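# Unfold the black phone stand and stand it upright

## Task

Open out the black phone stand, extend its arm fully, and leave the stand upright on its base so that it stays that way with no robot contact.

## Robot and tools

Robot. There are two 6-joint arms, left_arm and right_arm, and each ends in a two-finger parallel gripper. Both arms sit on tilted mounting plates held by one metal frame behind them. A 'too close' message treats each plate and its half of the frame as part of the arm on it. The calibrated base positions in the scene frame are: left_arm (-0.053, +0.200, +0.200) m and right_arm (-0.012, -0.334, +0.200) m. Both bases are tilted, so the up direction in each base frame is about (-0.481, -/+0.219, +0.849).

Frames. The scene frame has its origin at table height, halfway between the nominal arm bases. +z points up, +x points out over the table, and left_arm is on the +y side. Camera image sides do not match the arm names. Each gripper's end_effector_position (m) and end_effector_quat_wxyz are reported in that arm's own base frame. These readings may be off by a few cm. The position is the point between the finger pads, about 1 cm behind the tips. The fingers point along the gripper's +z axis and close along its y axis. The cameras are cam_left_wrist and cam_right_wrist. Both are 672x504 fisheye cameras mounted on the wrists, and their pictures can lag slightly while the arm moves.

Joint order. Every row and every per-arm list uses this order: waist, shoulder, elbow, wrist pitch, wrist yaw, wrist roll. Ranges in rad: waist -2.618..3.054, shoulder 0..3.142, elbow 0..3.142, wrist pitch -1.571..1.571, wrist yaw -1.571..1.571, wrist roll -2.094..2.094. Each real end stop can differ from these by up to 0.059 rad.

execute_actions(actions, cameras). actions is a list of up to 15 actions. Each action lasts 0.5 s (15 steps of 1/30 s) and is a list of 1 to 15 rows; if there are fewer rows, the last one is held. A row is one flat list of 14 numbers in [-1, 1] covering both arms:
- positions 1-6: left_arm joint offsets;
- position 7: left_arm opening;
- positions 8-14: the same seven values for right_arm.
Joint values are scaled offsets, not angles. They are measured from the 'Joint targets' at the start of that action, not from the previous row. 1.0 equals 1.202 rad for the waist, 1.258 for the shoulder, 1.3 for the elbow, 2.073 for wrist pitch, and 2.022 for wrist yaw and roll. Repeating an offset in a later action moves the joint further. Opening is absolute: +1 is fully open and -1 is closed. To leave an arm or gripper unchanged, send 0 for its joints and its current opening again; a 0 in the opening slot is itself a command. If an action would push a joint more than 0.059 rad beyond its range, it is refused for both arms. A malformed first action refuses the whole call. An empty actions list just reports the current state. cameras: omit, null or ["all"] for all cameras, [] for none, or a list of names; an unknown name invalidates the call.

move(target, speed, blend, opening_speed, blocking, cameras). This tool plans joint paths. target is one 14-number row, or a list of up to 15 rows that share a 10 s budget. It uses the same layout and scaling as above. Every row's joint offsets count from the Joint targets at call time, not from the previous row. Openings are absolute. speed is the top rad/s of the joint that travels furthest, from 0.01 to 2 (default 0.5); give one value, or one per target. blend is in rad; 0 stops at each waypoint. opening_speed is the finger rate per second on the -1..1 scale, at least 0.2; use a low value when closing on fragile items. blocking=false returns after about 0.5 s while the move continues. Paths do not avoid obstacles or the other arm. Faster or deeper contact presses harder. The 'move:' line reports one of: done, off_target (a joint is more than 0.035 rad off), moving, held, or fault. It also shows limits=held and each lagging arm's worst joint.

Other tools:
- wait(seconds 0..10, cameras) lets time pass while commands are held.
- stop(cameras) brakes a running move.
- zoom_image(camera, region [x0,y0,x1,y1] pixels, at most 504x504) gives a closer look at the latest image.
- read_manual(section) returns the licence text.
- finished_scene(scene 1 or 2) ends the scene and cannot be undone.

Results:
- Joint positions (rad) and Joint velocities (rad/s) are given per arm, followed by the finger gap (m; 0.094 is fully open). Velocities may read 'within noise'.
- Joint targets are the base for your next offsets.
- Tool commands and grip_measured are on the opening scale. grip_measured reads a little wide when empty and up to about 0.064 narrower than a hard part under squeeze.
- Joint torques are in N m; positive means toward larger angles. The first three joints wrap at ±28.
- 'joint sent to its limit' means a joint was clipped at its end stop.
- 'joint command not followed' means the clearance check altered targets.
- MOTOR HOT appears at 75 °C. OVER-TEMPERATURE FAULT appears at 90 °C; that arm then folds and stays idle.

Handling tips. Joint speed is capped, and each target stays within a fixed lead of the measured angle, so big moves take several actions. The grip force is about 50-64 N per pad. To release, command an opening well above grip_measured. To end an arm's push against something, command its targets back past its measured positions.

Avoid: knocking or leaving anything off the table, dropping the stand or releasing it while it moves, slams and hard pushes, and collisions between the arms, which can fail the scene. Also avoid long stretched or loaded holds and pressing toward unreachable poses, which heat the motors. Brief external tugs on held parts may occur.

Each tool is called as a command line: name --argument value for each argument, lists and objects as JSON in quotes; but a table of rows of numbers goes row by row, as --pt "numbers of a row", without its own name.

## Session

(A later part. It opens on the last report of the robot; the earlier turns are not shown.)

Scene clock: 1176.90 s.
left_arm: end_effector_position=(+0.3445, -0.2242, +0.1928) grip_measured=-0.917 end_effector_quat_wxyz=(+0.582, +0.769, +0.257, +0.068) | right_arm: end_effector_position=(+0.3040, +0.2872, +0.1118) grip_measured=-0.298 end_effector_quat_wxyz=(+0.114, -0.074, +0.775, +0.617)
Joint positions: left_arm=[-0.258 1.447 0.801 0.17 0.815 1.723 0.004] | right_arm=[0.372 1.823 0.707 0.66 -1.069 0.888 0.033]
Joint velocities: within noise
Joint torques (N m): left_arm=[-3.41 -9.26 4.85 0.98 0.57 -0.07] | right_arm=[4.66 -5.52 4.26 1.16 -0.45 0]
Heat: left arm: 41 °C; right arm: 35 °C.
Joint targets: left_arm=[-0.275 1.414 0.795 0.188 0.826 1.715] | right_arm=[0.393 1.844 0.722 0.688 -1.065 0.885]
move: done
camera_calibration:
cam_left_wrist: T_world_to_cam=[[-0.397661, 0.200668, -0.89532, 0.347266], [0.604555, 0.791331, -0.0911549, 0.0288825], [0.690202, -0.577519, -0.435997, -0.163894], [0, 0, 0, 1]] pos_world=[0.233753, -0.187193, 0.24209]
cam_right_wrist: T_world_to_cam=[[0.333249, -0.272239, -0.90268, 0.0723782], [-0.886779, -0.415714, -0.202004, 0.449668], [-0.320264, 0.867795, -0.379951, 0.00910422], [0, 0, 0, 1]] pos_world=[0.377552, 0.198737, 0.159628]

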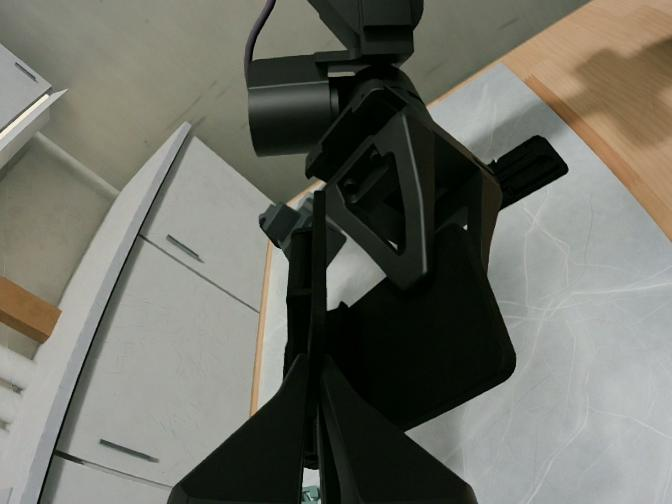

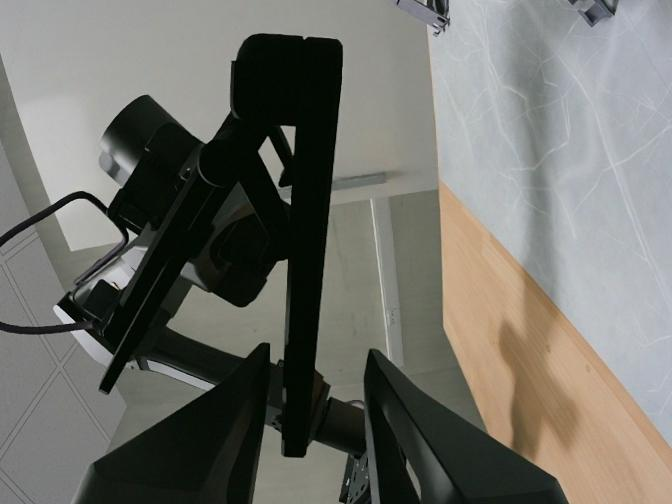

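move --target '[0,0,0,0,0,0,-1,0,0,0.0215,-0.0304,0,0,-0.3]' --speed 0.1 --cameras '["cam_right_wrist"]'

zoom_image --camera "cam_right_wrist" --region '[200, 200, 440, 500]'

Scene clock: 1187.33 s.
left_arm: end_effector_position=(+0.3445, -0.2242, +0.1928) grip_measured=-0.917 end_effector_quat_wxyz=(+0.582, +0.769, +0.257, +0.068) | right_arm: end_effector_position=(+0.3111, +0.2900, +0.1209) grip_measured=-0.298 end_effector_quat_wxyz=(+0.125, -0.082, +0.770, +0.621)
Joint positions: left_arm=[-0.258 1.447 0.801 0.17 0.815 1.723 0.004] | right_arm=[0.372 1.823 0.736 0.662 -1.069 0.888 0.033]
Joint velocities: within noise
Joint torques (N m): left_arm=[-3.41 -9.25 4.86 0.98 0.57 -0.07] | right_arm=[4.71 -5.65 4.41 0.61 -0.44 0]
Heat: left arm: 41 °C; right arm: 35 °C.
Joint targets: left_arm=[-0.275 1.414 0.795 0.188 0.826 1.715] | right_arm=[0.393 1.844 0.750 0.625 -1.065 0.885]
move: off_target (right_arm); right_arm: the wrist pitch is farthest, 0.037 rad from its target
camera_calibration:
cam_right_wrist: T_world_to_cam=[[0.358956, -0.262221, -0.895763, 0.0672587], [-0.880577, -0.413297, -0.231884, 0.459945], [-0.309411, 0.872024, -0.379261, 0.00775675], [0, 0, 0, 1]] pos_world=[0.383274, 0.200966, 0.169843]
Images, in order (width x height): cam_right_wrist 672x504.

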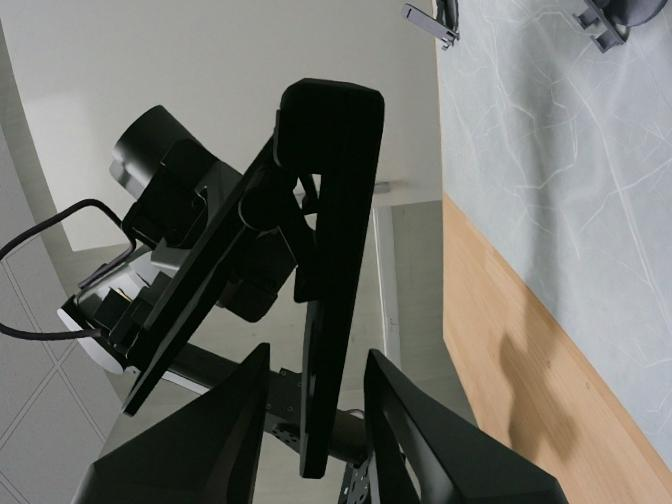

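Scaled by 1.680 from the camera's 672x504 image, which has a finer 960x720 frame.

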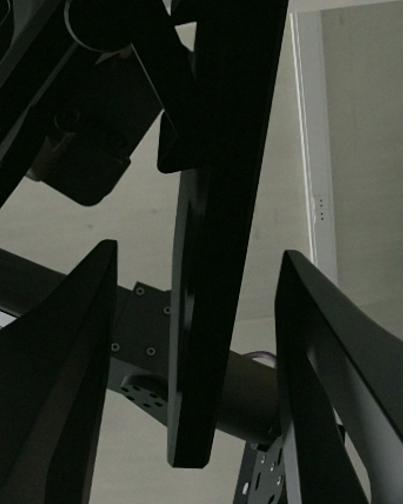

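move --target '[0,0,0,0,0,0,-1,0,0,0,-0.012,0,0,-0.3]' --speed 0.1 --cameras '["cam_right_wrist"]'

zoom_image --camera "cam_right_wrist" --region '[200, 200, 440, 500]'

Scene clock: 1194.37 s.
left_arm: end_effector_position=(+0.3445, -0.2242, +0.1928) grip_measured=-0.917 end_effector_quat_wxyz=(+0.582, +0.769, +0.257, +0.068) | right_arm: end_effector_position=(+0.3096, +0.2894, +0.1174) grip_measured=-0.298 end_effector_quat_wxyz=(+0.116, -0.076, +0.774, +0.618)
Joint positions: left_arm=[-0.258 1.447 0.801 0.17 0.815 1.723 0.004] | right_arm=[0.372 1.823 0.736 0.637 -1.069 0.888 0.033]
Joint velocities: within noise
Joint torques (N m): left_arm=[-3.41 -9.26 4.85 0.98 0.57 -0.07] | right_arm=[4.7 -5.64 4.38 0.59 -0.45 0]
Heat: left arm: 41 °C; right arm: 35 °C.
Joint targets: left_arm=[-0.275 1.414 0.795 0.188 0.826 1.715] | right_arm=[0.393 1.844 0.750 0.600 -1.065 0.885]
move: off_target (right_arm); right_arm: the wrist pitch is farthest, 0.037 rad from its target
camera_calibration:
cam_right_wrist: T_world_to_cam=[[0.338406, -0.270229, -0.901364, 0.073876], [-0.885607, -0.415257, -0.207996, 0.456879], [-0.318092, 0.868641, -0.379842, 0.0102207], [0, 0, 0, 1]] pos_world=[0.382866, 0.200808, 0.1655]
Images, in order (width x height): cam_right_wrist 672x504.

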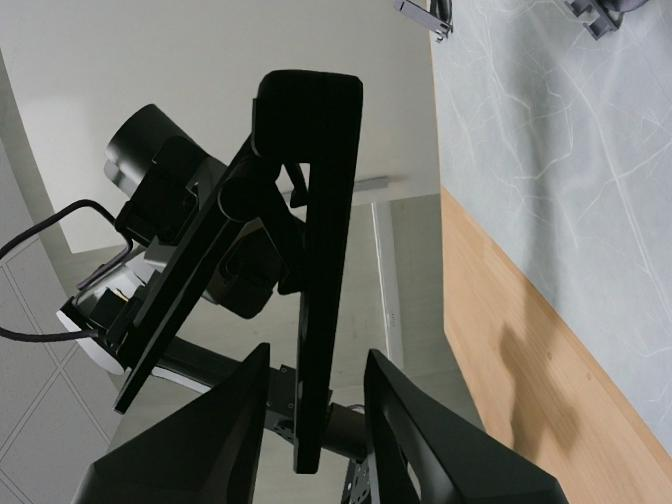

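Scaled by 1.680 from the camera's 672x504 image, which has a finer 960x720 frame.

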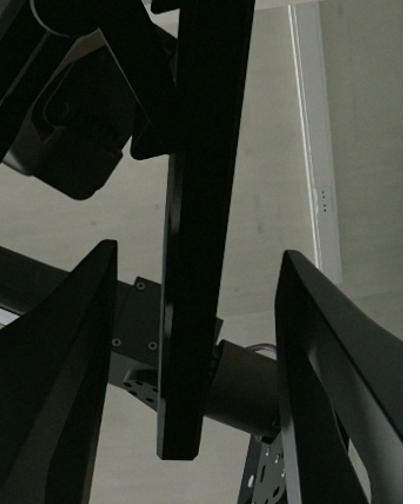

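move --target '[0,0,0,0,0,0,-1,0,0,0,0,0,0,-0.7]' --opening_speed 0.3 --cameras '["cam_right_wrist"]'

zoom_image --camera "cam_right_wrist" --region '[200, 200, 440, 500]'

Scene clock: 1200.50 s.
left_arm: end_effector_position=(+0.3447, -0.2241, +0.1927) grip_measured=-0.917 end_effector_quat_wxyz=(+0.581, +0.769, +0.258, +0.068) | right_arm: end_effector_position=(+0.3095, +0.2893, +0.1172) grip_measured=-0.698 end_effector_quat_wxyz=(+0.115, -0.075, +0.774, +0.618)
Joint positions: left_arm=[-0.258 1.447 0.801 0.17 0.814 1.723 0.004] | right_arm=[0.372 1.823 0.736 0.636 -1.069 0.888 0.014]
Joint velocities: within noise
Joint torques (N m): left_arm=[-3.41 -9.26 4.85 0.99 0.58 -0.07] | right_arm=[4.7 -5.64 4.4 0.59 -0.45 0]
Heat: left arm: 41 °C; right arm: 35 °C.
Joint targets: left_arm=[-0.275 1.414 0.795 0.188 0.826 1.715] | right_arm=[0.393 1.844 0.750 0.600 -1.065 0.885]
move: off_target (right_arm); right_arm: the wrist pitch is farthest, 0.036 rad from its target
camera_calibration:
cam_right_wrist: T_world_to_cam=[[0.337117, -0.270731, -0.901697, 0.0742874], [-0.885903, -0.415373, -0.206498, 0.456682], [-0.318635, 0.86843, -0.379871, 0.0103734], [0, 0, 0, 1]] pos_world=[0.382838, 0.200796, 0.165229]
Images, in order (width x height): cam_right_wrist 672x504.

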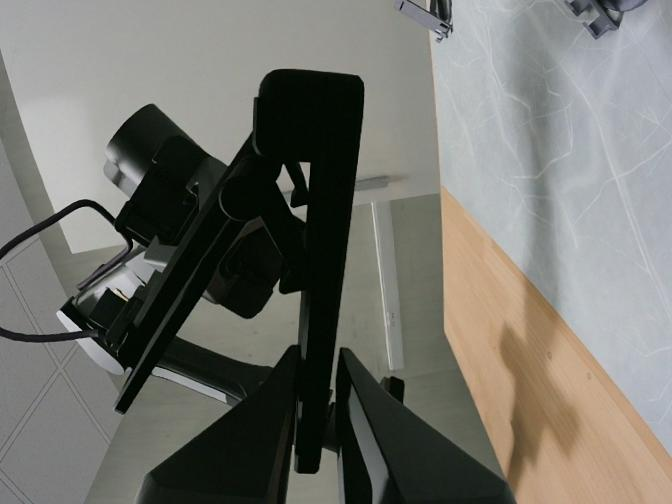

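Scaled by 1.680 from the camera's 672x504 image, which has a finer 960x720 frame.

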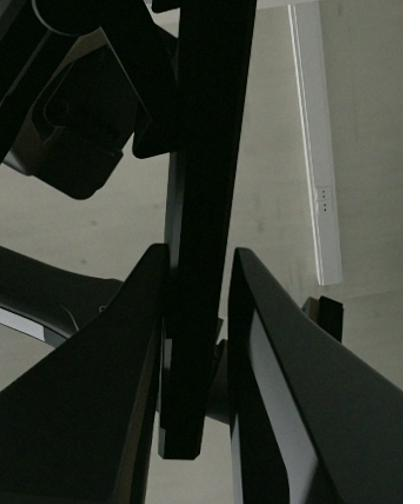

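move --target '[0,0,0,0,0,0,-1,0,0,0,0,0,0,-1]' --opening_speed 0.2

zoom_image --camera "cam_right_wrist" --region '[100, 50, 400, 490]'

Scene clock: 1208.97 s.
left_arm: end_effector_position=(+0.3450, -0.2234, +0.1911) grip_measured=-0.917 end_effector_quat_wxyz=(+0.580, +0.769, +0.260, +0.069) | right_arm: end_effector_position=(+0.3094, +0.2900, +0.1177) grip_measured=-0.829 end_effector_quat_wxyz=(+0.115, -0.076, +0.774, +0.618)
Joint positions: left_arm=[-0.258 1.447 0.798 0.17 0.808 1.723 0.004] | right_arm=[0.373 1.823 0.737 0.636 -1.069 0.889 0.008]
Joint velocities: within noise
Joint torques (N m): left_arm=[-3.41 -9.25 5.11 0.98 0.66 -0.07] | right_arm=[4.63 -5.65 4.25 0.59 -0.45 -0.01]
Heat: left arm: 41 °C; right arm: 35 °C.
Joint targets: left_arm=[-0.275 1.414 0.795 0.188 0.826 1.715] | right_arm=[0.393 1.844 0.750 0.600 -1.065 0.885]
move: off_target (right_arm); right_arm: the wrist pitch is farthest, 0.036 rad from its target
camera_calibration:
cam_left_wrist: T_world_to_cam=[[-0.40088, 0.201697, -0.893652, 0.346817], [0.598962, 0.795808, -0.0890726, 0.0302794], [0.69321, -0.570971, -0.439832, -0.163359], [0, 0, 0, 1]] pos_world=[0.234138, -0.187322, 0.24078]
cam_right_wrist: T_world_to_cam=[[0.337386, -0.269702, -0.901905, 0.0745492], [-0.885412, -0.416304, -0.206727, 0.457113], [-0.319712, 0.868304, -0.379252, 0.0102886], [0, 0, 0, 1]] pos_world=[0.382871, 0.201471, 0.165636]

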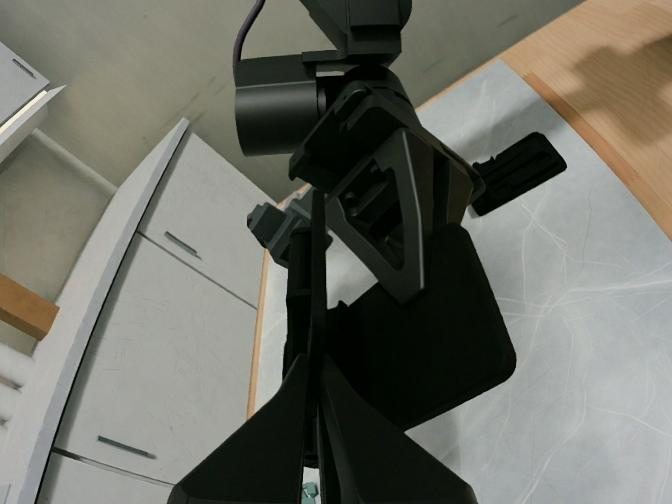

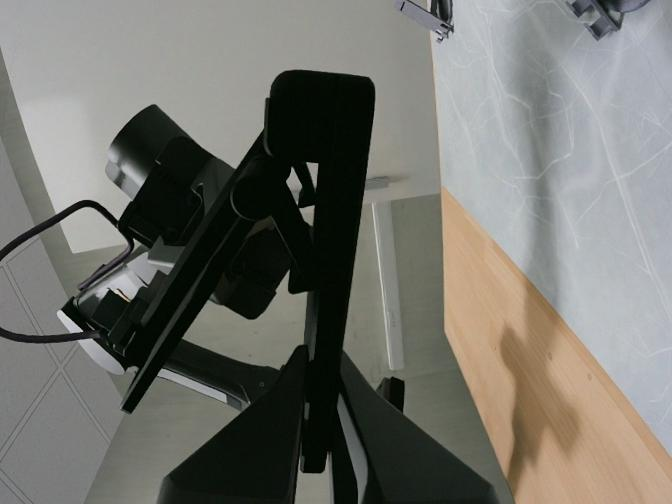

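Scaled by 1.145 from the camera's 672x504 image, which has a finer 960x720 frame.

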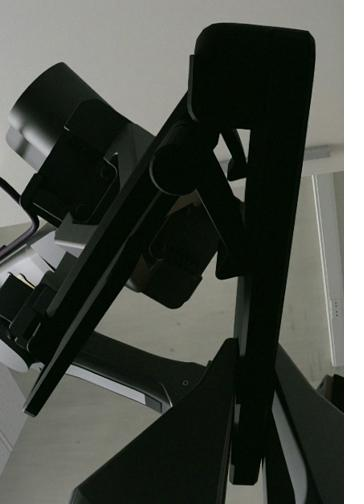

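move --target '[0.0042,0.0843,0.2054,-0.1944,-0.004,-0.089,-1,0,0,0,0,0,0,-1]' --speed 0.12

Scene clock: 1283.70 s.
left_arm: end_effector_position=(+0.3542, -0.2246, +0.2019) grip_measured=-0.918 end_effector_quat_wxyz=(+0.532, +0.768, +0.357, -0.022) | right_arm: end_effector_position=(+0.3119, +0.2915, +0.1200) grip_measured=-0.829 end_effector_quat_wxyz=(+0.101, -0.054, +0.775, +0.621)
Joint positions: left_arm=[-0.258 1.503 1.025 -0.192 0.798 1.611 0.004] | right_arm=[0.376 1.823 0.747 0.636 -1.061 0.949 0.008]
Joint velocities: within noise
Joint torques (N m): left_arm=[-3.14 -6.06 9.37 0.43 0.72 -0.87] | right_arm=[4.44 -5.71 3.41 0.6 -0.53 -0.63]
Heat: left arm: 41 °C; right arm: 34 °C.
Joint targets: left_arm=[-0.270 1.520 1.062 -0.215 0.818 1.535] | right_arm=[0.393 1.844 0.750 0.600 -1.065 0.885]
move: off_target (left_arm, right_arm); left_arm: the wrist roll is farthest, 0.076 rad from its target; right_arm: the wrist roll is farthest, 0.064 rad from its target
camera_calibration:
cam_left_wrist: T_world_to_cam=[[-0.639403, 0.184287, -0.74646, 0.411289], [0.512813, 0.825584, -0.235444, 0.0935047], [0.572876, -0.533338, -0.622386, -0.0777158], [0, 0, 0, 1]] pos_world=[0.25955, -0.19444, 0.280656]
cam_right_wrist: T_world_to_cam=[[0.288819, -0.269806, -0.91858, 0.093407], [-0.90112, -0.400683, -0.165641, 0.455926], [-0.323368, 0.87559, -0.358852, 0.00717312], [0, 0, 0, 1]] pos_world=[0.386186, 0.201603, 0.163896]

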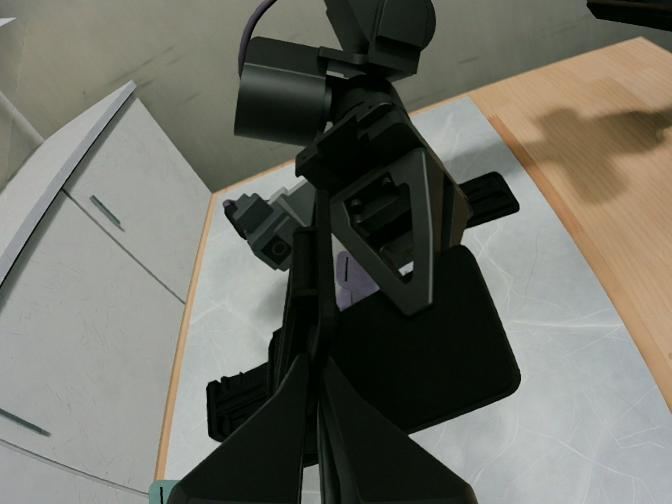

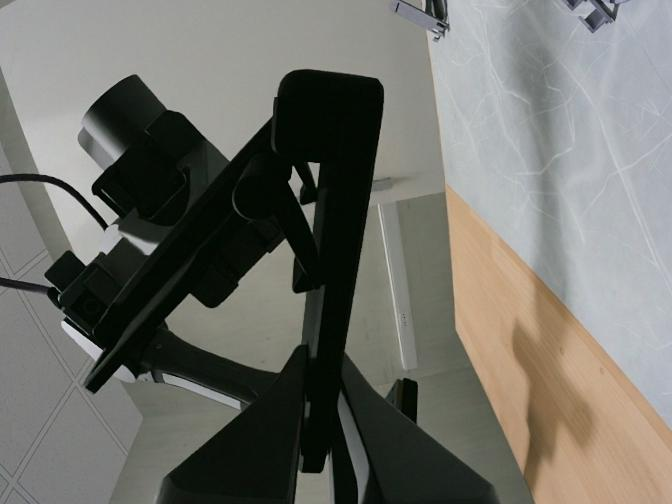

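move --target '[0.0108,0.1113,0.2408,-0.164,0.0183,-0.1103,-1,0,0,0,0,0,-0.0321,-1]' --speed 0.15

Scene clock: 1297.33 s.
left_arm: end_effector_position=(+0.3716, -0.2284, +0.2213) grip_measured=-0.918 end_effector_quat_wxyz=(+0.471, +0.724, +0.485, -0.136) | right_arm: end_effector_position=(+0.3158, +0.2900, +0.1188) grip_measured=-0.829 end_effector_quat_wxyz=(+0.115, -0.056, +0.777, +0.616)
Joint positions: left_arm=[-0.254 1.638 1.337 -0.549 0.808 1.388 0.004] | right_arm=[0.373 1.823 0.747 0.636 -1.043 0.928 0.008]
Joint velocities: within noise
Joint torques (N m): left_arm=[-2.8 -6.97 9.78 0.36 1.05 -0.86] | right_arm=[4.6 -5.71 3.41 0.61 -0.75 -1.09]
Heat: left arm: 41 °C; right arm: 34 °C.
Joint targets: left_arm=[-0.257 1.660 1.375 -0.555 0.855 1.312] | right_arm=[0.393 1.844 0.750 0.600 -1.065 0.820]
move: off_target (left_arm, right_arm); left_arm: the wrist roll is farthest, 0.076 rad from its target; right_arm: the wrist roll is farthest, 0.108 rad from its target
camera_calibration:
cam_left_wrist: T_world_to_cam=[[-0.87594, 0.0863499, -0.474628, 0.442888], [0.30631, 0.859632, -0.40891, 0.215172], [0.372696, -0.503564, -0.779436, 0.0383038], [0, 0, 0, 1]] pos_world=[0.307759, -0.203924, 0.328049]
cam_right_wrist: T_world_to_cam=[[0.306329, -0.282956, -0.908899, 0.0878888], [-0.902965, -0.388641, -0.183338, 0.457804], [-0.301359, 0.876866, -0.374552, 0.0038819], [0, 0, 0, 1]] pos_world=[0.387628, 0.199387, 0.165269]

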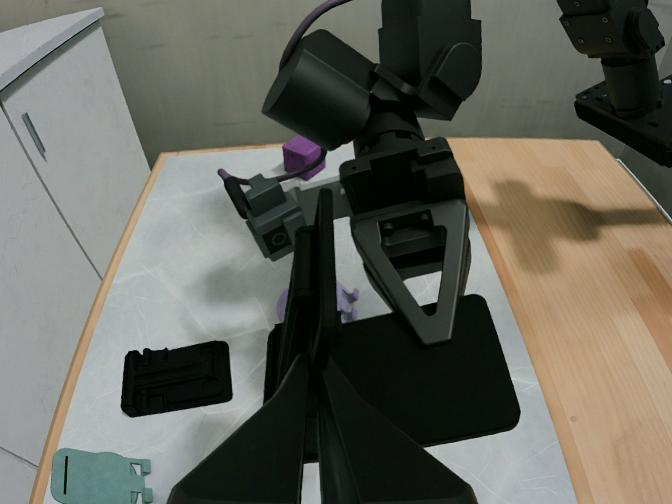

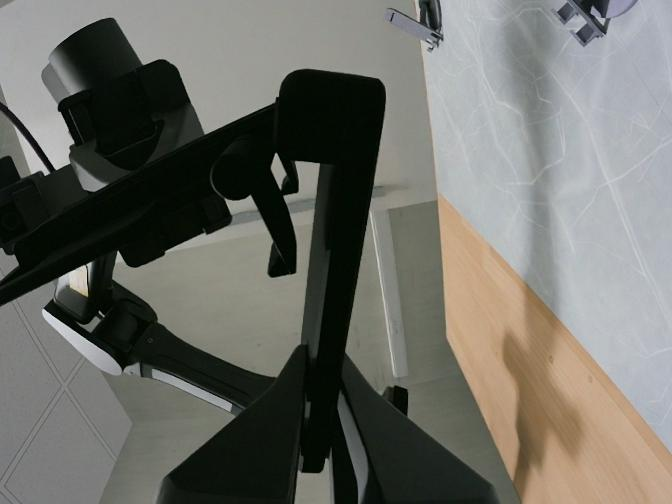

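move --target '[0.0349,0.1653,0.29,-0.1679,0.0391,-0.089,-1,0,0,0,0,0,-0.0198,-1]' --speed 0.15

Scene clock: 1308.80 s.
left_arm: end_effector_position=(+0.3942, -0.2289, +0.2405) grip_measured=-0.918 end_effector_quat_wxyz=(+0.402, +0.655, +0.588, -0.253) | right_arm: end_effector_position=(+0.3194, +0.2904, +0.1205) grip_measured=-0.829 end_effector_quat_wxyz=(+0.134, -0.071, +0.776, +0.612)
Joint positions: left_arm=[-0.222 1.846 1.711 -0.908 0.883 1.203 0.004] | right_arm=[0.373 1.823 0.754 0.636 -1.032 0.888 0.008]
Joint velocities: within noise
Joint torques (N m): left_arm=[-2.3 -8.55 10.17 0.2 1.13 -0.81] | right_arm=[4.62 -5.76 2.91 0.62 -0.87 -1.09]
Heat: left arm: 41 °C; right arm: 34 °C.
Joint targets: left_arm=[-0.215 1.868 1.752 -0.903 0.934 1.132] | right_arm=[0.393 1.844 0.750 0.600 -1.065 0.780]
move: off_target (left_arm, right_arm); left_arm: the wrist roll is farthest, 0.071 rad from its target; right_arm: the wrist roll is farthest, 0.108 rad from its target
camera_calibration:
cam_left_wrist: T_world_to_cam=[[-0.989699, -0.0129922, -0.142574, 0.414129], [0.0636796, 0.851986, -0.519677, 0.337076], [0.128223, -0.523403, -0.842382, 0.151561], [0, 0, 0, 1]] pos_world=[0.368965, -0.202476, 0.361887]
cam_right_wrist: T_world_to_cam=[[0.348748, -0.288768, -0.891621, 0.0745209], [-0.893749, -0.388837, -0.223648, 0.463447], [-0.282113, 0.874882, -0.393692, 0.00203099], [0, 0, 0, 1]] pos_world=[0.38879, 0.199948, 0.170893]

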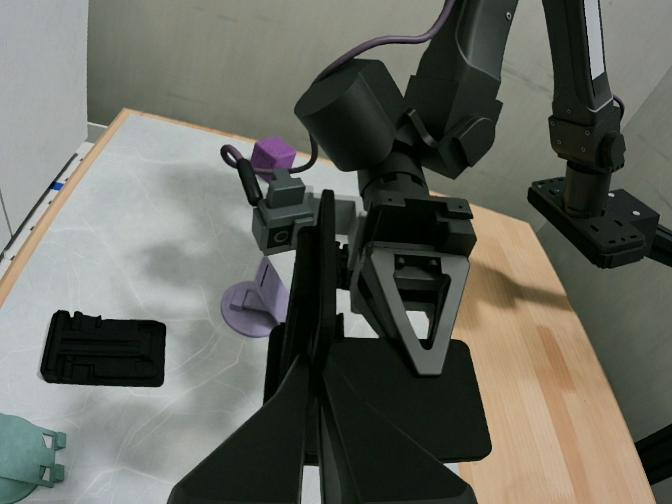

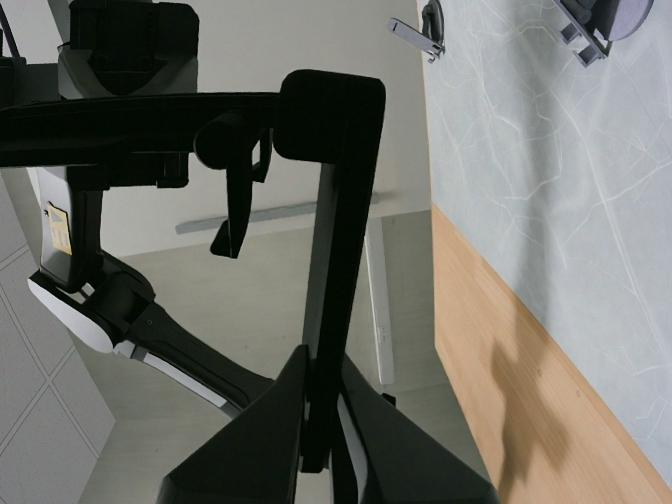

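move --target '[-0.0237,-0.0127,0.0885,-0.0497,-0.0074,-0.0185,-1,0,0,0,0,0,0,-1]' --speed 0.1

Scene clock: 1383.30 s.
left_arm: end_effector_position=(+0.3892, -0.2313, +0.2585) grip_measured=-0.918 end_effector_quat_wxyz=(+0.386, +0.648, +0.605, -0.255) | right_arm: end_effector_position=(+0.3175, +0.2947, +0.1299) grip_measured=-0.829 end_effector_quat_wxyz=(+0.144, -0.103, +0.764, +0.620)
Joint positions: left_arm=[-0.237 1.852 1.809 -1.014 0.855 1.164 0.004] | right_arm=[0.378 1.823 0.771 0.65 -1.064 0.852 0.008]
Joint velocities: within noise
Joint torques (N m): left_arm=[-3.59 -10.24 11.84 0.21 1.26 -0.79] | right_arm=[4.27 -5.83 1.65 0.52 -0.49 -0.73]
Heat: left arm: 40 °C; right arm: 34 °C.
Joint targets: left_arm=[-0.244 1.852 1.867 -1.006 0.919 1.094] | right_arm=[0.393 1.844 0.750 0.600 -1.065 0.780]
move: off_target (left_arm, right_arm); left_arm: the wrist roll is farthest, 0.070 rad from its target; right_arm: the wrist roll is farthest, 0.072 rad from its target
camera_calibration:
cam_left_wrist: T_world_to_cam=[[-0.994119, -0.0301084, -0.104024, 0.399476], [0.0265099, 0.863689, -0.503327, 0.36172], [0.104999, -0.503125, -0.857812, 0.183805], [0, 0, 0, 1]] pos_world=[0.368238, -0.207909, 0.381289]
cam_right_wrist: T_world_to_cam=[[0.411307, -0.255771, -0.874876, 0.0530382], [-0.862368, -0.420055, -0.282623, 0.472448], [-0.295209, 0.87071, -0.39334, 0.00674409], [0, 0, 0, 1]] pos_world=[0.3876, 0.206147, 0.182579]

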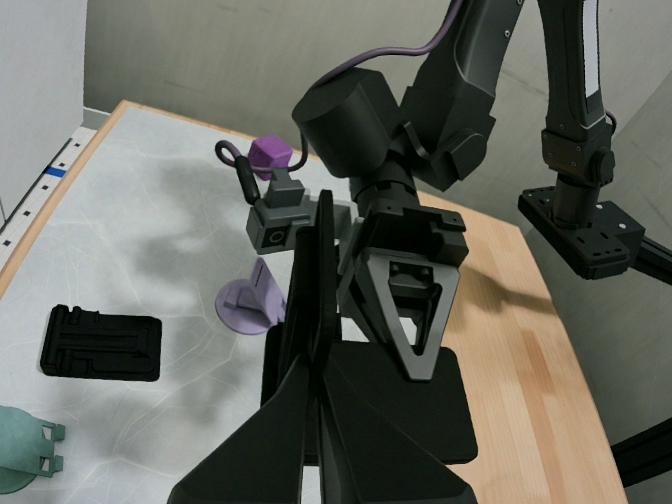

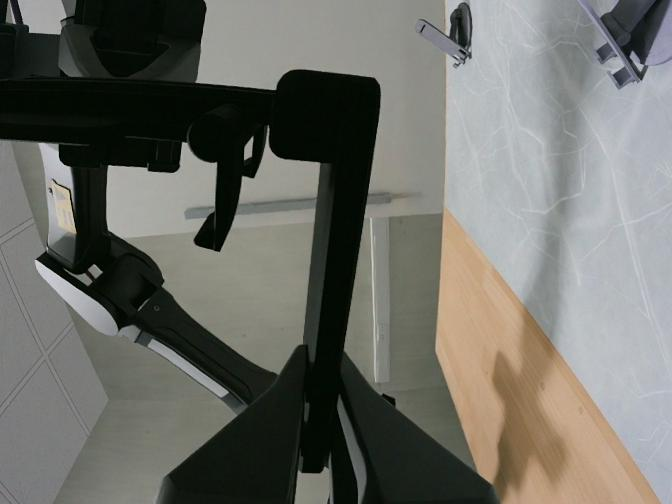

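move --target '[-0.0237,-0.0127,0.0885,-0.0497,-0.0074,-0.0185,-1,0,0.0898,0.0308,0,0,0.005,-1]' --speed 0.1

Scene clock: 1403.47 s.
left_arm: end_effector_position=(+0.3851, -0.2276, +0.2754) grip_measured=-0.918 end_effector_quat_wxyz=(+0.367, +0.642, +0.630, -0.237) | right_arm: end_effector_position=(+0.3213, +0.3050, +0.1280) grip_measured=-0.829 end_effector_quat_wxyz=(+0.144, -0.139, +0.748, +0.633)
Joint positions: left_arm=[-0.251 1.852 1.913 -1.124 0.785 1.124 0.004] | right_arm=[0.387 1.9 0.822 0.713 -1.118 0.833 0.008]
Joint velocities: within noise
Joint torques (N m): left_arm=[-4.86 -11.48 13.09 0.27 1.89 -0.77] | right_arm=[3.84 -3.64 0.61 0.03 0.08 -0.4]
Heat: left arm: 41 °C; right arm: 33 °C.
Joint targets: left_arm=[-0.272 1.836 1.982 -1.109 0.904 1.057] | right_arm=[0.393 1.957 0.790 0.600 -1.065 0.790]
move: off_target (left_arm, right_arm); left_arm: the wrist yaw is farthest, 0.120 rad from its target; right_arm: the wrist pitch is farthest, 0.113 rad from its target
camera_calibration:
cam_left_wrist: T_world_to_cam=[[-0.994043, -0.0690803, -0.0842951, 0.383011], [-0.0233022, 0.890286, -0.454806, 0.379001], [0.106465, -0.450132, -0.886592, 0.220009], [0, 0, 0, 1]] pos_world=[0.366138, -0.211928, 0.399716]
cam_right_wrist: T_world_to_cam=[[0.465771, -0.201391, -0.861684, 0.0167154], [-0.820484, -0.463022, -0.335284, 0.485892], [-0.331456, 0.863164, -0.380901, 0.0104803], [0, 0, 0, 1]] pos_world=[0.394355, 0.219299, 0.181307]

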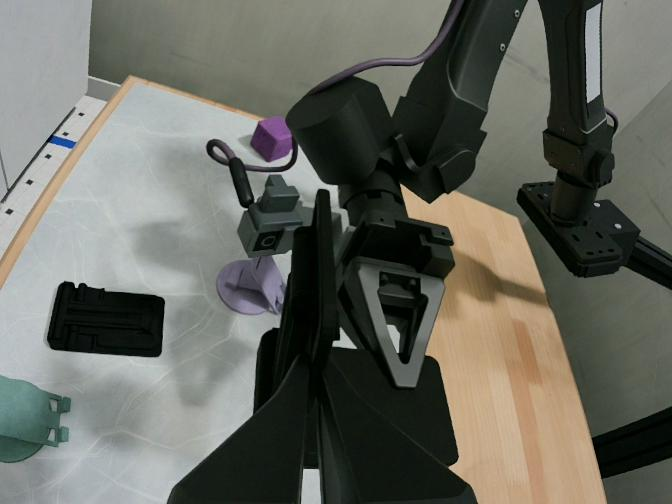

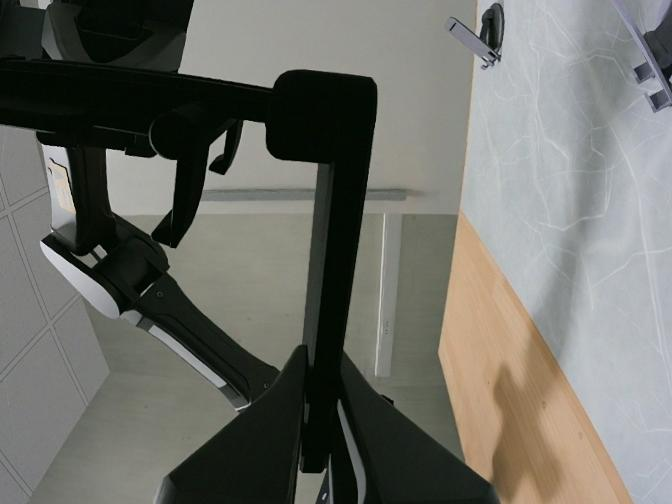

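execute_actions --actions '[]'

Scene clock: 1442.20 s.
left_arm: end_effector_position=(+0.3851, -0.2276, +0.2754) grip_measured=-0.918 end_effector_quat_wxyz=(+0.367, +0.642, +0.630, -0.237) | right_arm: end_effector_position=(+0.3210, +0.3050, +0.1281) grip_measured=-0.829 end_effector_quat_wxyz=(+0.143, -0.139, +0.747, +0.634)
Joint positions: left_arm=[-0.251 1.852 1.913 -1.124 0.785 1.124 0.004] | right_arm=[0.387 1.9 0.822 0.713 -1.119 0.833 0.008]
Joint velocities: within noise
Joint torques (N m): left_arm=[-4.88 -11.48 13.08 0.27 1.89 -0.77] | right_arm=[3.84 -3.67 0.61 0.03 0.08 -0.4]
Heat: left arm: 42 °C; right arm: 31 °C.
Joint targets: left_arm=[-0.272 1.836 1.982 -1.109 0.904 1.057] | right_arm=[0.393 1.957 0.790 0.600 -1.065 0.790]
Tool commands: left_gripper/opening=-1.0 right_gripper/opening=-1.0
camera_calibration:
cam_left_wrist: T_world_to_cam=[[-0.994043, -0.0690803, -0.0842951, 0.383011], [-0.0233022, 0.890286, -0.454806, 0.379001], [0.106465, -0.450132, -0.886592, 0.220009], [0, 0, 0, 1]] pos_world=[0.366138, -0.211928, 0.399716]
cam_right_wrist: T_world_to_cam=[[0.46588, -0.200286, -0.861882, 0.0165692], [-0.81989, -0.464027, -0.33535, 0.485845], [-0.332771, 0.862881, -0.380394, 0.0108511], [0, 0, 0, 1]] pos_world=[0.394231, 0.219401, 0.181337]

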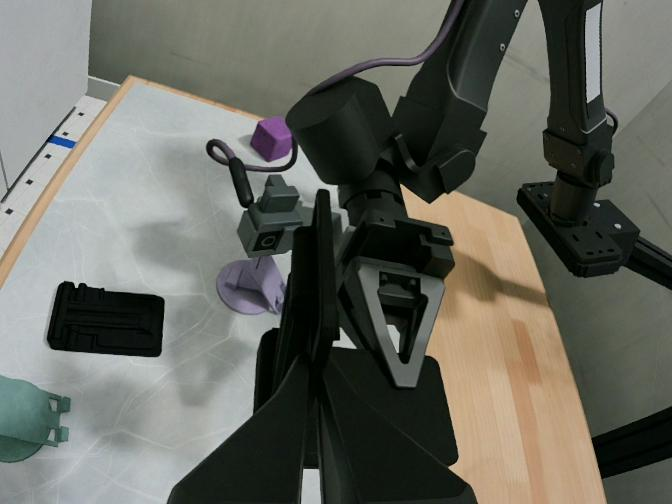

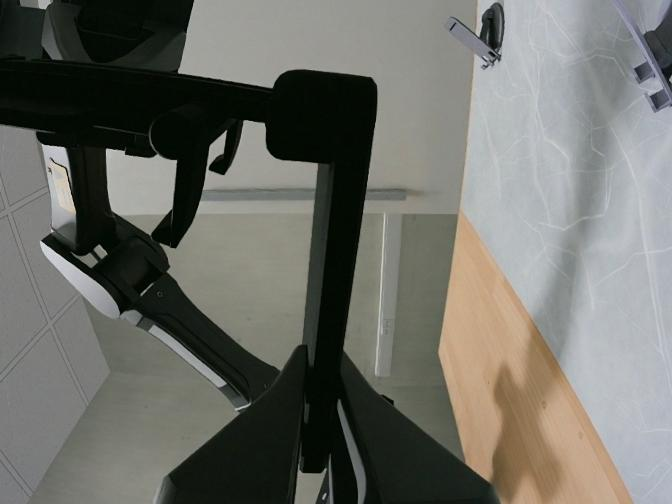

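move --target '[-0.0233,-0.0302,0.0215,0.0048,0.0336,0.002,-1,0,0.0238,0,-0.029,0.015,0.015,-1]' --speed 0.06

Scene clock: 1468.67 s.
left_arm: end_effector_position=(+0.3841, -0.2314, +0.2861) grip_measured=-0.918 end_effector_quat_wxyz=(+0.372, +0.641, +0.628, -0.237) | right_arm: end_effector_position=(+0.3226, +0.3045, +0.1137) grip_measured=-0.829 end_effector_quat_wxyz=(+0.131, -0.124, +0.758, +0.627)
Joint positions: left_arm=[-0.26 1.852 1.949 -1.137 0.785 1.106 0.004] | right_arm=[0.387 1.929 0.822 0.697 -1.105 0.833 0.008]
Joint velocities: within noise
Joint torques (N m): left_arm=[-6.67 -14.56 12.33 0.52 2.66 -0.5] | right_arm=[3.86 -3.64 0.42 -0.41 0.27 -0.09]
Heat: left arm: 43 °C; right arm: 31 °C.
Joint targets: left_arm=[-0.300 1.798 2.010 -1.099 0.972 1.061] | right_arm=[0.393 1.987 0.790 0.540 -1.035 0.821]
move: off_target (left_arm, right_arm); left_arm: the wrist yaw is farthest, 0.187 rad from its target; right_arm: the wrist pitch is farthest, 0.157 rad from its target
camera_calibration:
cam_left_wrist: T_world_to_cam=[[-0.993187, -0.0719476, -0.0916726, 0.383762], [-0.0214824, 0.88621, -0.462785, 0.387888], [0.114537, -0.457662, -0.881718, 0.221633], [0, 0, 0, 1]] pos_world=[0.364094, -0.214706, 0.410106]
cam_right_wrist: T_world_to_cam=[[0.429093, -0.224783, -0.874844, 0.024117], [-0.838121, -0.460219, -0.292833, 0.481924], [-0.336796, 0.858878, -0.385872, 0.00949634], [0, 0, 0, 1]] pos_world=[0.396761, 0.219056, 0.165886]

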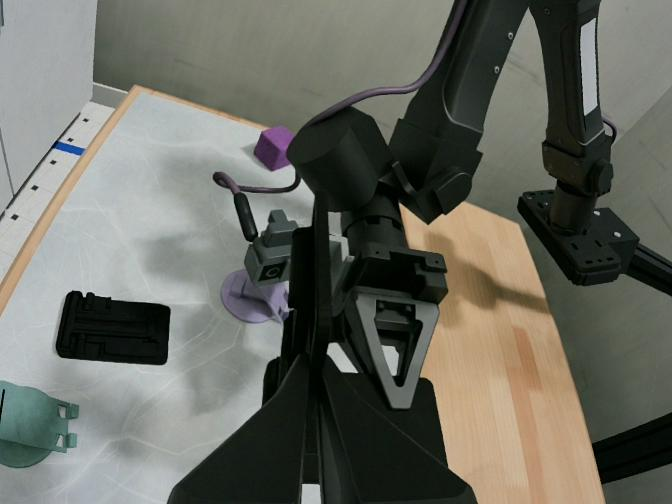

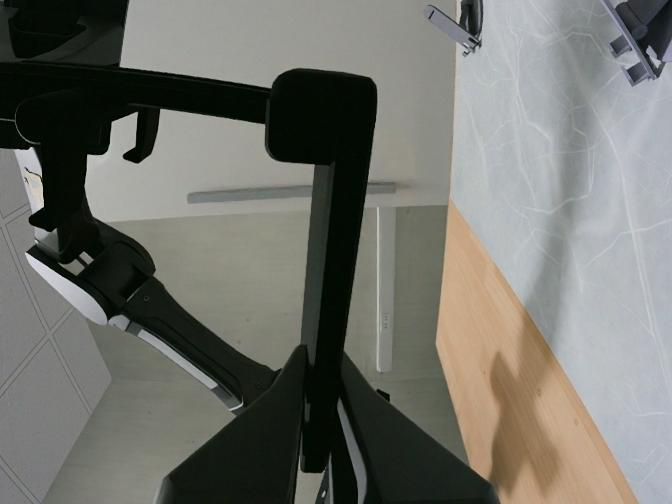

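move --target '[-0.0166,-0.008,0.0462,0,0.01,0,-1,0,0.0238,0,0,0,0,-1]' --speed 0.06

move --target '[-0.0166,-0.008,0.0462,0,0.01,0,-1,0,0.0238,0,0,0,0,-1]' --speed 0.06

Scene clock: 1479.40 s.
left_arm: end_effector_position=(+0.3805, -0.2372, +0.3031) grip_measured=-0.918 end_effector_quat_wxyz=(+0.381, +0.641, +0.623, -0.238) | right_arm: end_effector_position=(+0.3233, +0.3047, +0.1049) grip_measured=-0.829 end_effector_quat_wxyz=(+0.124, -0.117, +0.762, +0.625)
Joint positions: left_arm=[-0.274 1.852 2.005 -1.163 0.789 1.086 0.004] | right_arm=[0.387 1.953 0.825 0.697 -1.104 0.833 0.008]
Joint velocities: within noise
Joint torques (N m): left_arm=[-7.36 -15.41 12.82 0.79 2.84 -0.27] | right_arm=[3.93 -3.28 0.28 -0.43 0.25 -0.09]
Heat: left arm: 44 °C; right arm: 31 °C.
Joint targets: left_arm=[-0.320 1.788 2.070 -1.099 0.992 1.061] | right_arm=[0.393 2.017 0.790 0.540 -1.035 0.821]
move: off_target (left_arm, right_arm); left_arm: the wrist yaw is farthest, 0.203 rad from its target; right_arm: the wrist pitch is farthest, 0.157 rad from its target
camera_calibration:
cam_left_wrist: T_world_to_cam=[[-0.992211, -0.0693026, -0.103511, 0.385134], [-0.0117021, 0.879136, -0.476428, 0.399519], [0.124018, -0.471506, -0.873099, 0.224886], [0, 0, 0, 1]] pos_world=[0.358919, -0.218505, 0.426555]
cam_right_wrist: T_world_to_cam=[[0.411518, -0.232996, -0.881116, 0.0249257], [-0.84432, -0.461495, -0.272298, 0.480293], [-0.343186, 0.856, -0.386636, 0.00920661], [0, 0, 0, 1]] pos_world=[0.398423, 0.219579, 0.156305]

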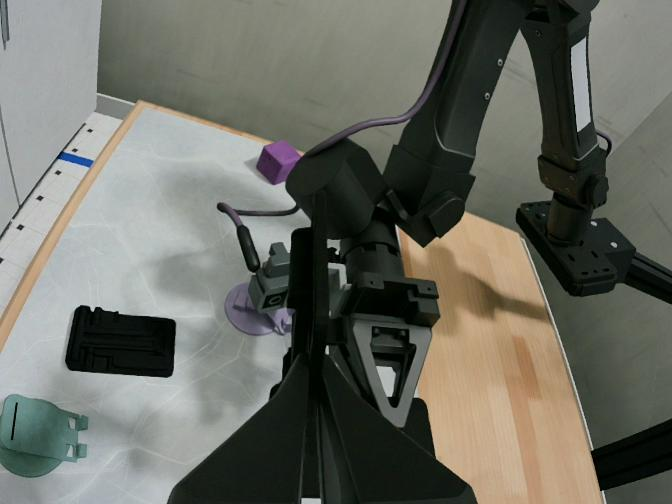

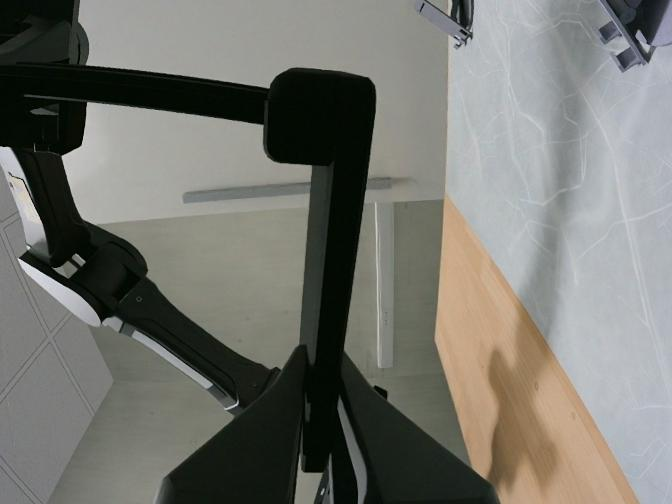

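Scene clock: 1480.73 s.
left_arm: end_effector_position=(+0.3759, -0.2412, +0.3131) grip_measured=-0.918 end_effector_quat_wxyz=(+0.384, +0.646, +0.616, -0.237) | right_arm: end_effector_position=(+0.3254, +0.3073, +0.1112) grip_measured=-0.829 end_effector_quat_wxyz=(+0.133, -0.135, +0.751, +0.632)
Joint positions: left_arm=[-0.286 1.852 2.044 -1.189 0.788 1.088 0.004] | right_arm=[0.387 1.964 0.842 0.728 -1.125 0.826 0.008]
Joint velocities: within noise
Joint torques (N m): left_arm=[-8.02 -16.18 14.84 1.05 3.08 -0.28] | right_arm=[3.97 -2.04 -0.76 -0.71 0.51 -0.06]
Heat: left arm: 44 °C; right arm: 31 °C.
Joint targets: left_arm=[-0.340 1.778 2.130 -1.099 1.012 1.061] | right_arm=[0.393 2.046 0.790 0.540 -1.035 0.821]
move: off_target (left_arm, right_arm); left_arm: the wrist yaw is farthest, 0.225 rad from its target; right_arm: the wrist pitch is farthest, 0.188 rad from its target
camera_calibration:
cam_left_wrist: T_world_to_cam=[[-0.991523, -0.0572514, -0.116641, 0.388129], [0.00553402, 0.878272, -0.478129, 0.401563], [0.129816, -0.474721, -0.87051, 0.228533], [0, 0, 0, 1]] pos_world=[0.352949, -0.221972, 0.436211]
cam_right_wrist: T_world_to_cam=[[0.44836, -0.205104, -0.870003, 0.00846803], [-0.823827, -0.472471, -0.313177, 0.486197], [-0.346817, 0.857149, -0.380807, 0.0102543], [0, 0, 0, 1]] pos_world=[0.400302, 0.222661, 0.163538]

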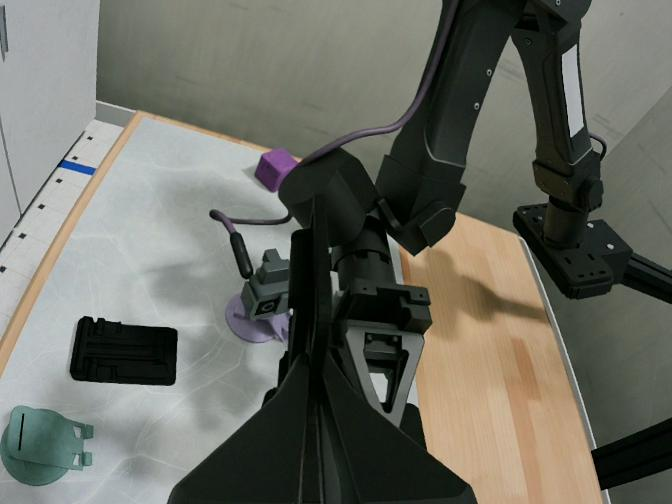

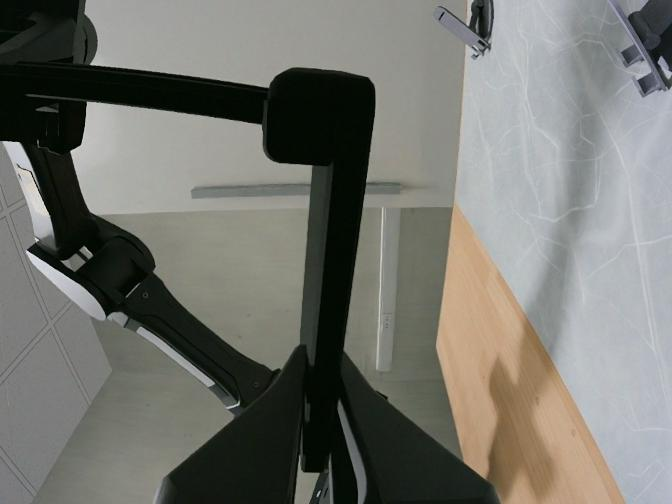

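move --target '[0.025,0.04,-0.062,-0.01,-0.06,0.0,-1,0,-0.04,0,0.04,-0.01,0.0,-1]' --speed 0.1

Scene clock: 1501.60 s.
left_arm: end_effector_position=(+0.3773, -0.2387, +0.3067) grip_measured=-0.918 end_effector_quat_wxyz=(+0.377, +0.645, +0.624, -0.230) | right_arm: end_effector_position=(+0.3232, +0.3060, +0.1079) grip_measured=-0.829 end_effector_quat_wxyz=(+0.131, -0.130, +0.753, +0.631)
Joint positions: left_arm=[-0.286 1.852 2.031 -1.189 0.766 1.088 0.004] | right_arm=[0.387 1.964 0.825 0.743 -1.119 0.836 0.008]
Joint velocities: within noise
Joint torques (N m): left_arm=[-5.12 -12.1 8.17 0.85 1.95 -0.28] | right_arm=[3.93 -5.48 -0.05 -0.07 0.19 -0.12]
Heat: left arm: 46 °C; right arm: 30 °C.
Joint targets: left_arm=[-0.310 1.829 2.050 -1.120 0.891 1.061] | right_arm=[0.393 1.996 0.790 0.623 -1.055 0.821]
move: off_target (left_arm, right_arm); left_arm: the wrist yaw is farthest, 0.125 rad from its target; right_arm: the wrist pitch is farthest, 0.120 rad from its target
camera_calibration:
cam_left_wrist: T_world_to_cam=[[-0.991569, -0.0663204, -0.111322, 0.38515], [-0.00778367, 0.888031, -0.459718, 0.39808], [0.129346, -0.454975, -0.88106, 0.232072], [0, 0, 0, 1]] pos_world=[0.354983, -0.222377, 0.43035]
cam_right_wrist: T_world_to_cam=[[0.438494, -0.210463, -0.873744, 0.0115289], [-0.830173, -0.467283, -0.304071, 0.482255], [-0.34429, 0.858692, -0.379622, 0.00803817], [0, 0, 0, 1]] pos_world=[0.398067, 0.220874, 0.159765]

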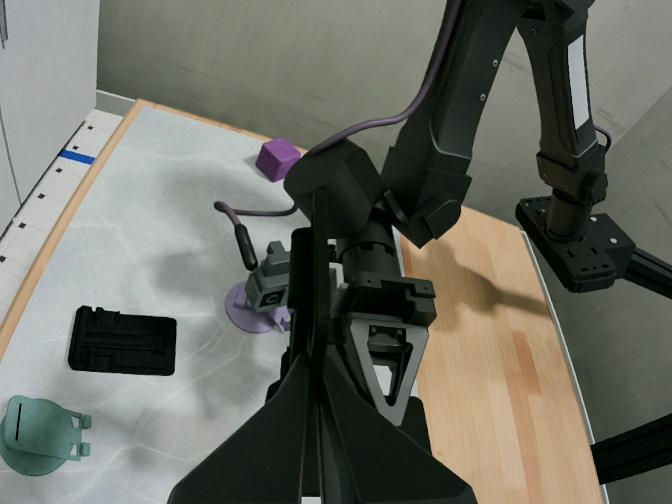

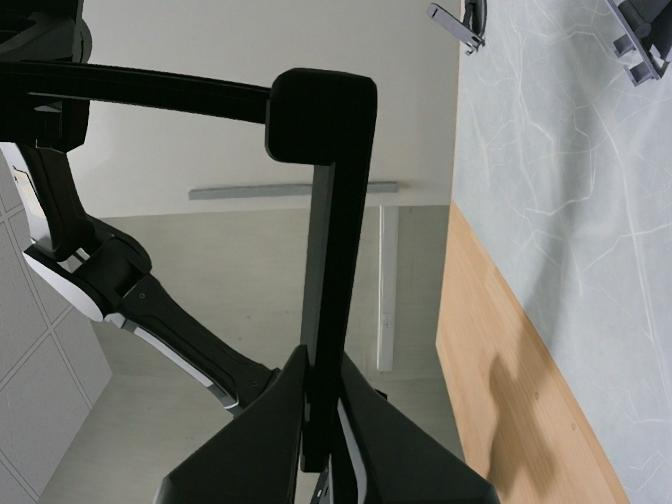

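zoom_image --camera "cam_right_wrist" --region '[0, 30, 400, 330]'

zoom_image --camera "cam_left_wrist" --region '[200, 180, 500, 504]'

Scaled by 1.260 from the camera's 672x504 image, which has a finer 960x720 frame.

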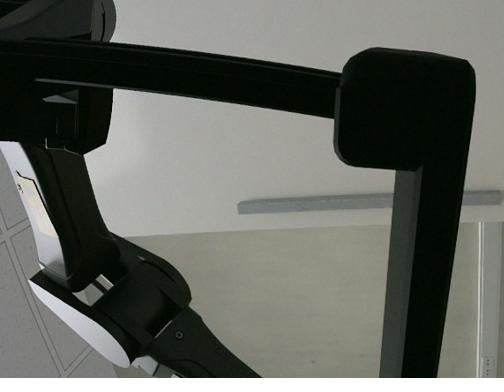

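Scaled by 1.556 from the camera's 672x504 image, which has a finer 960x720 frame.

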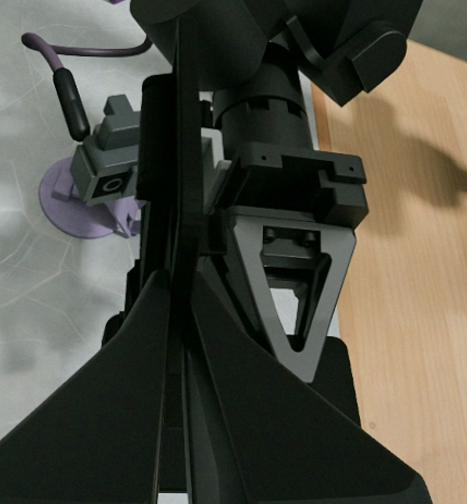

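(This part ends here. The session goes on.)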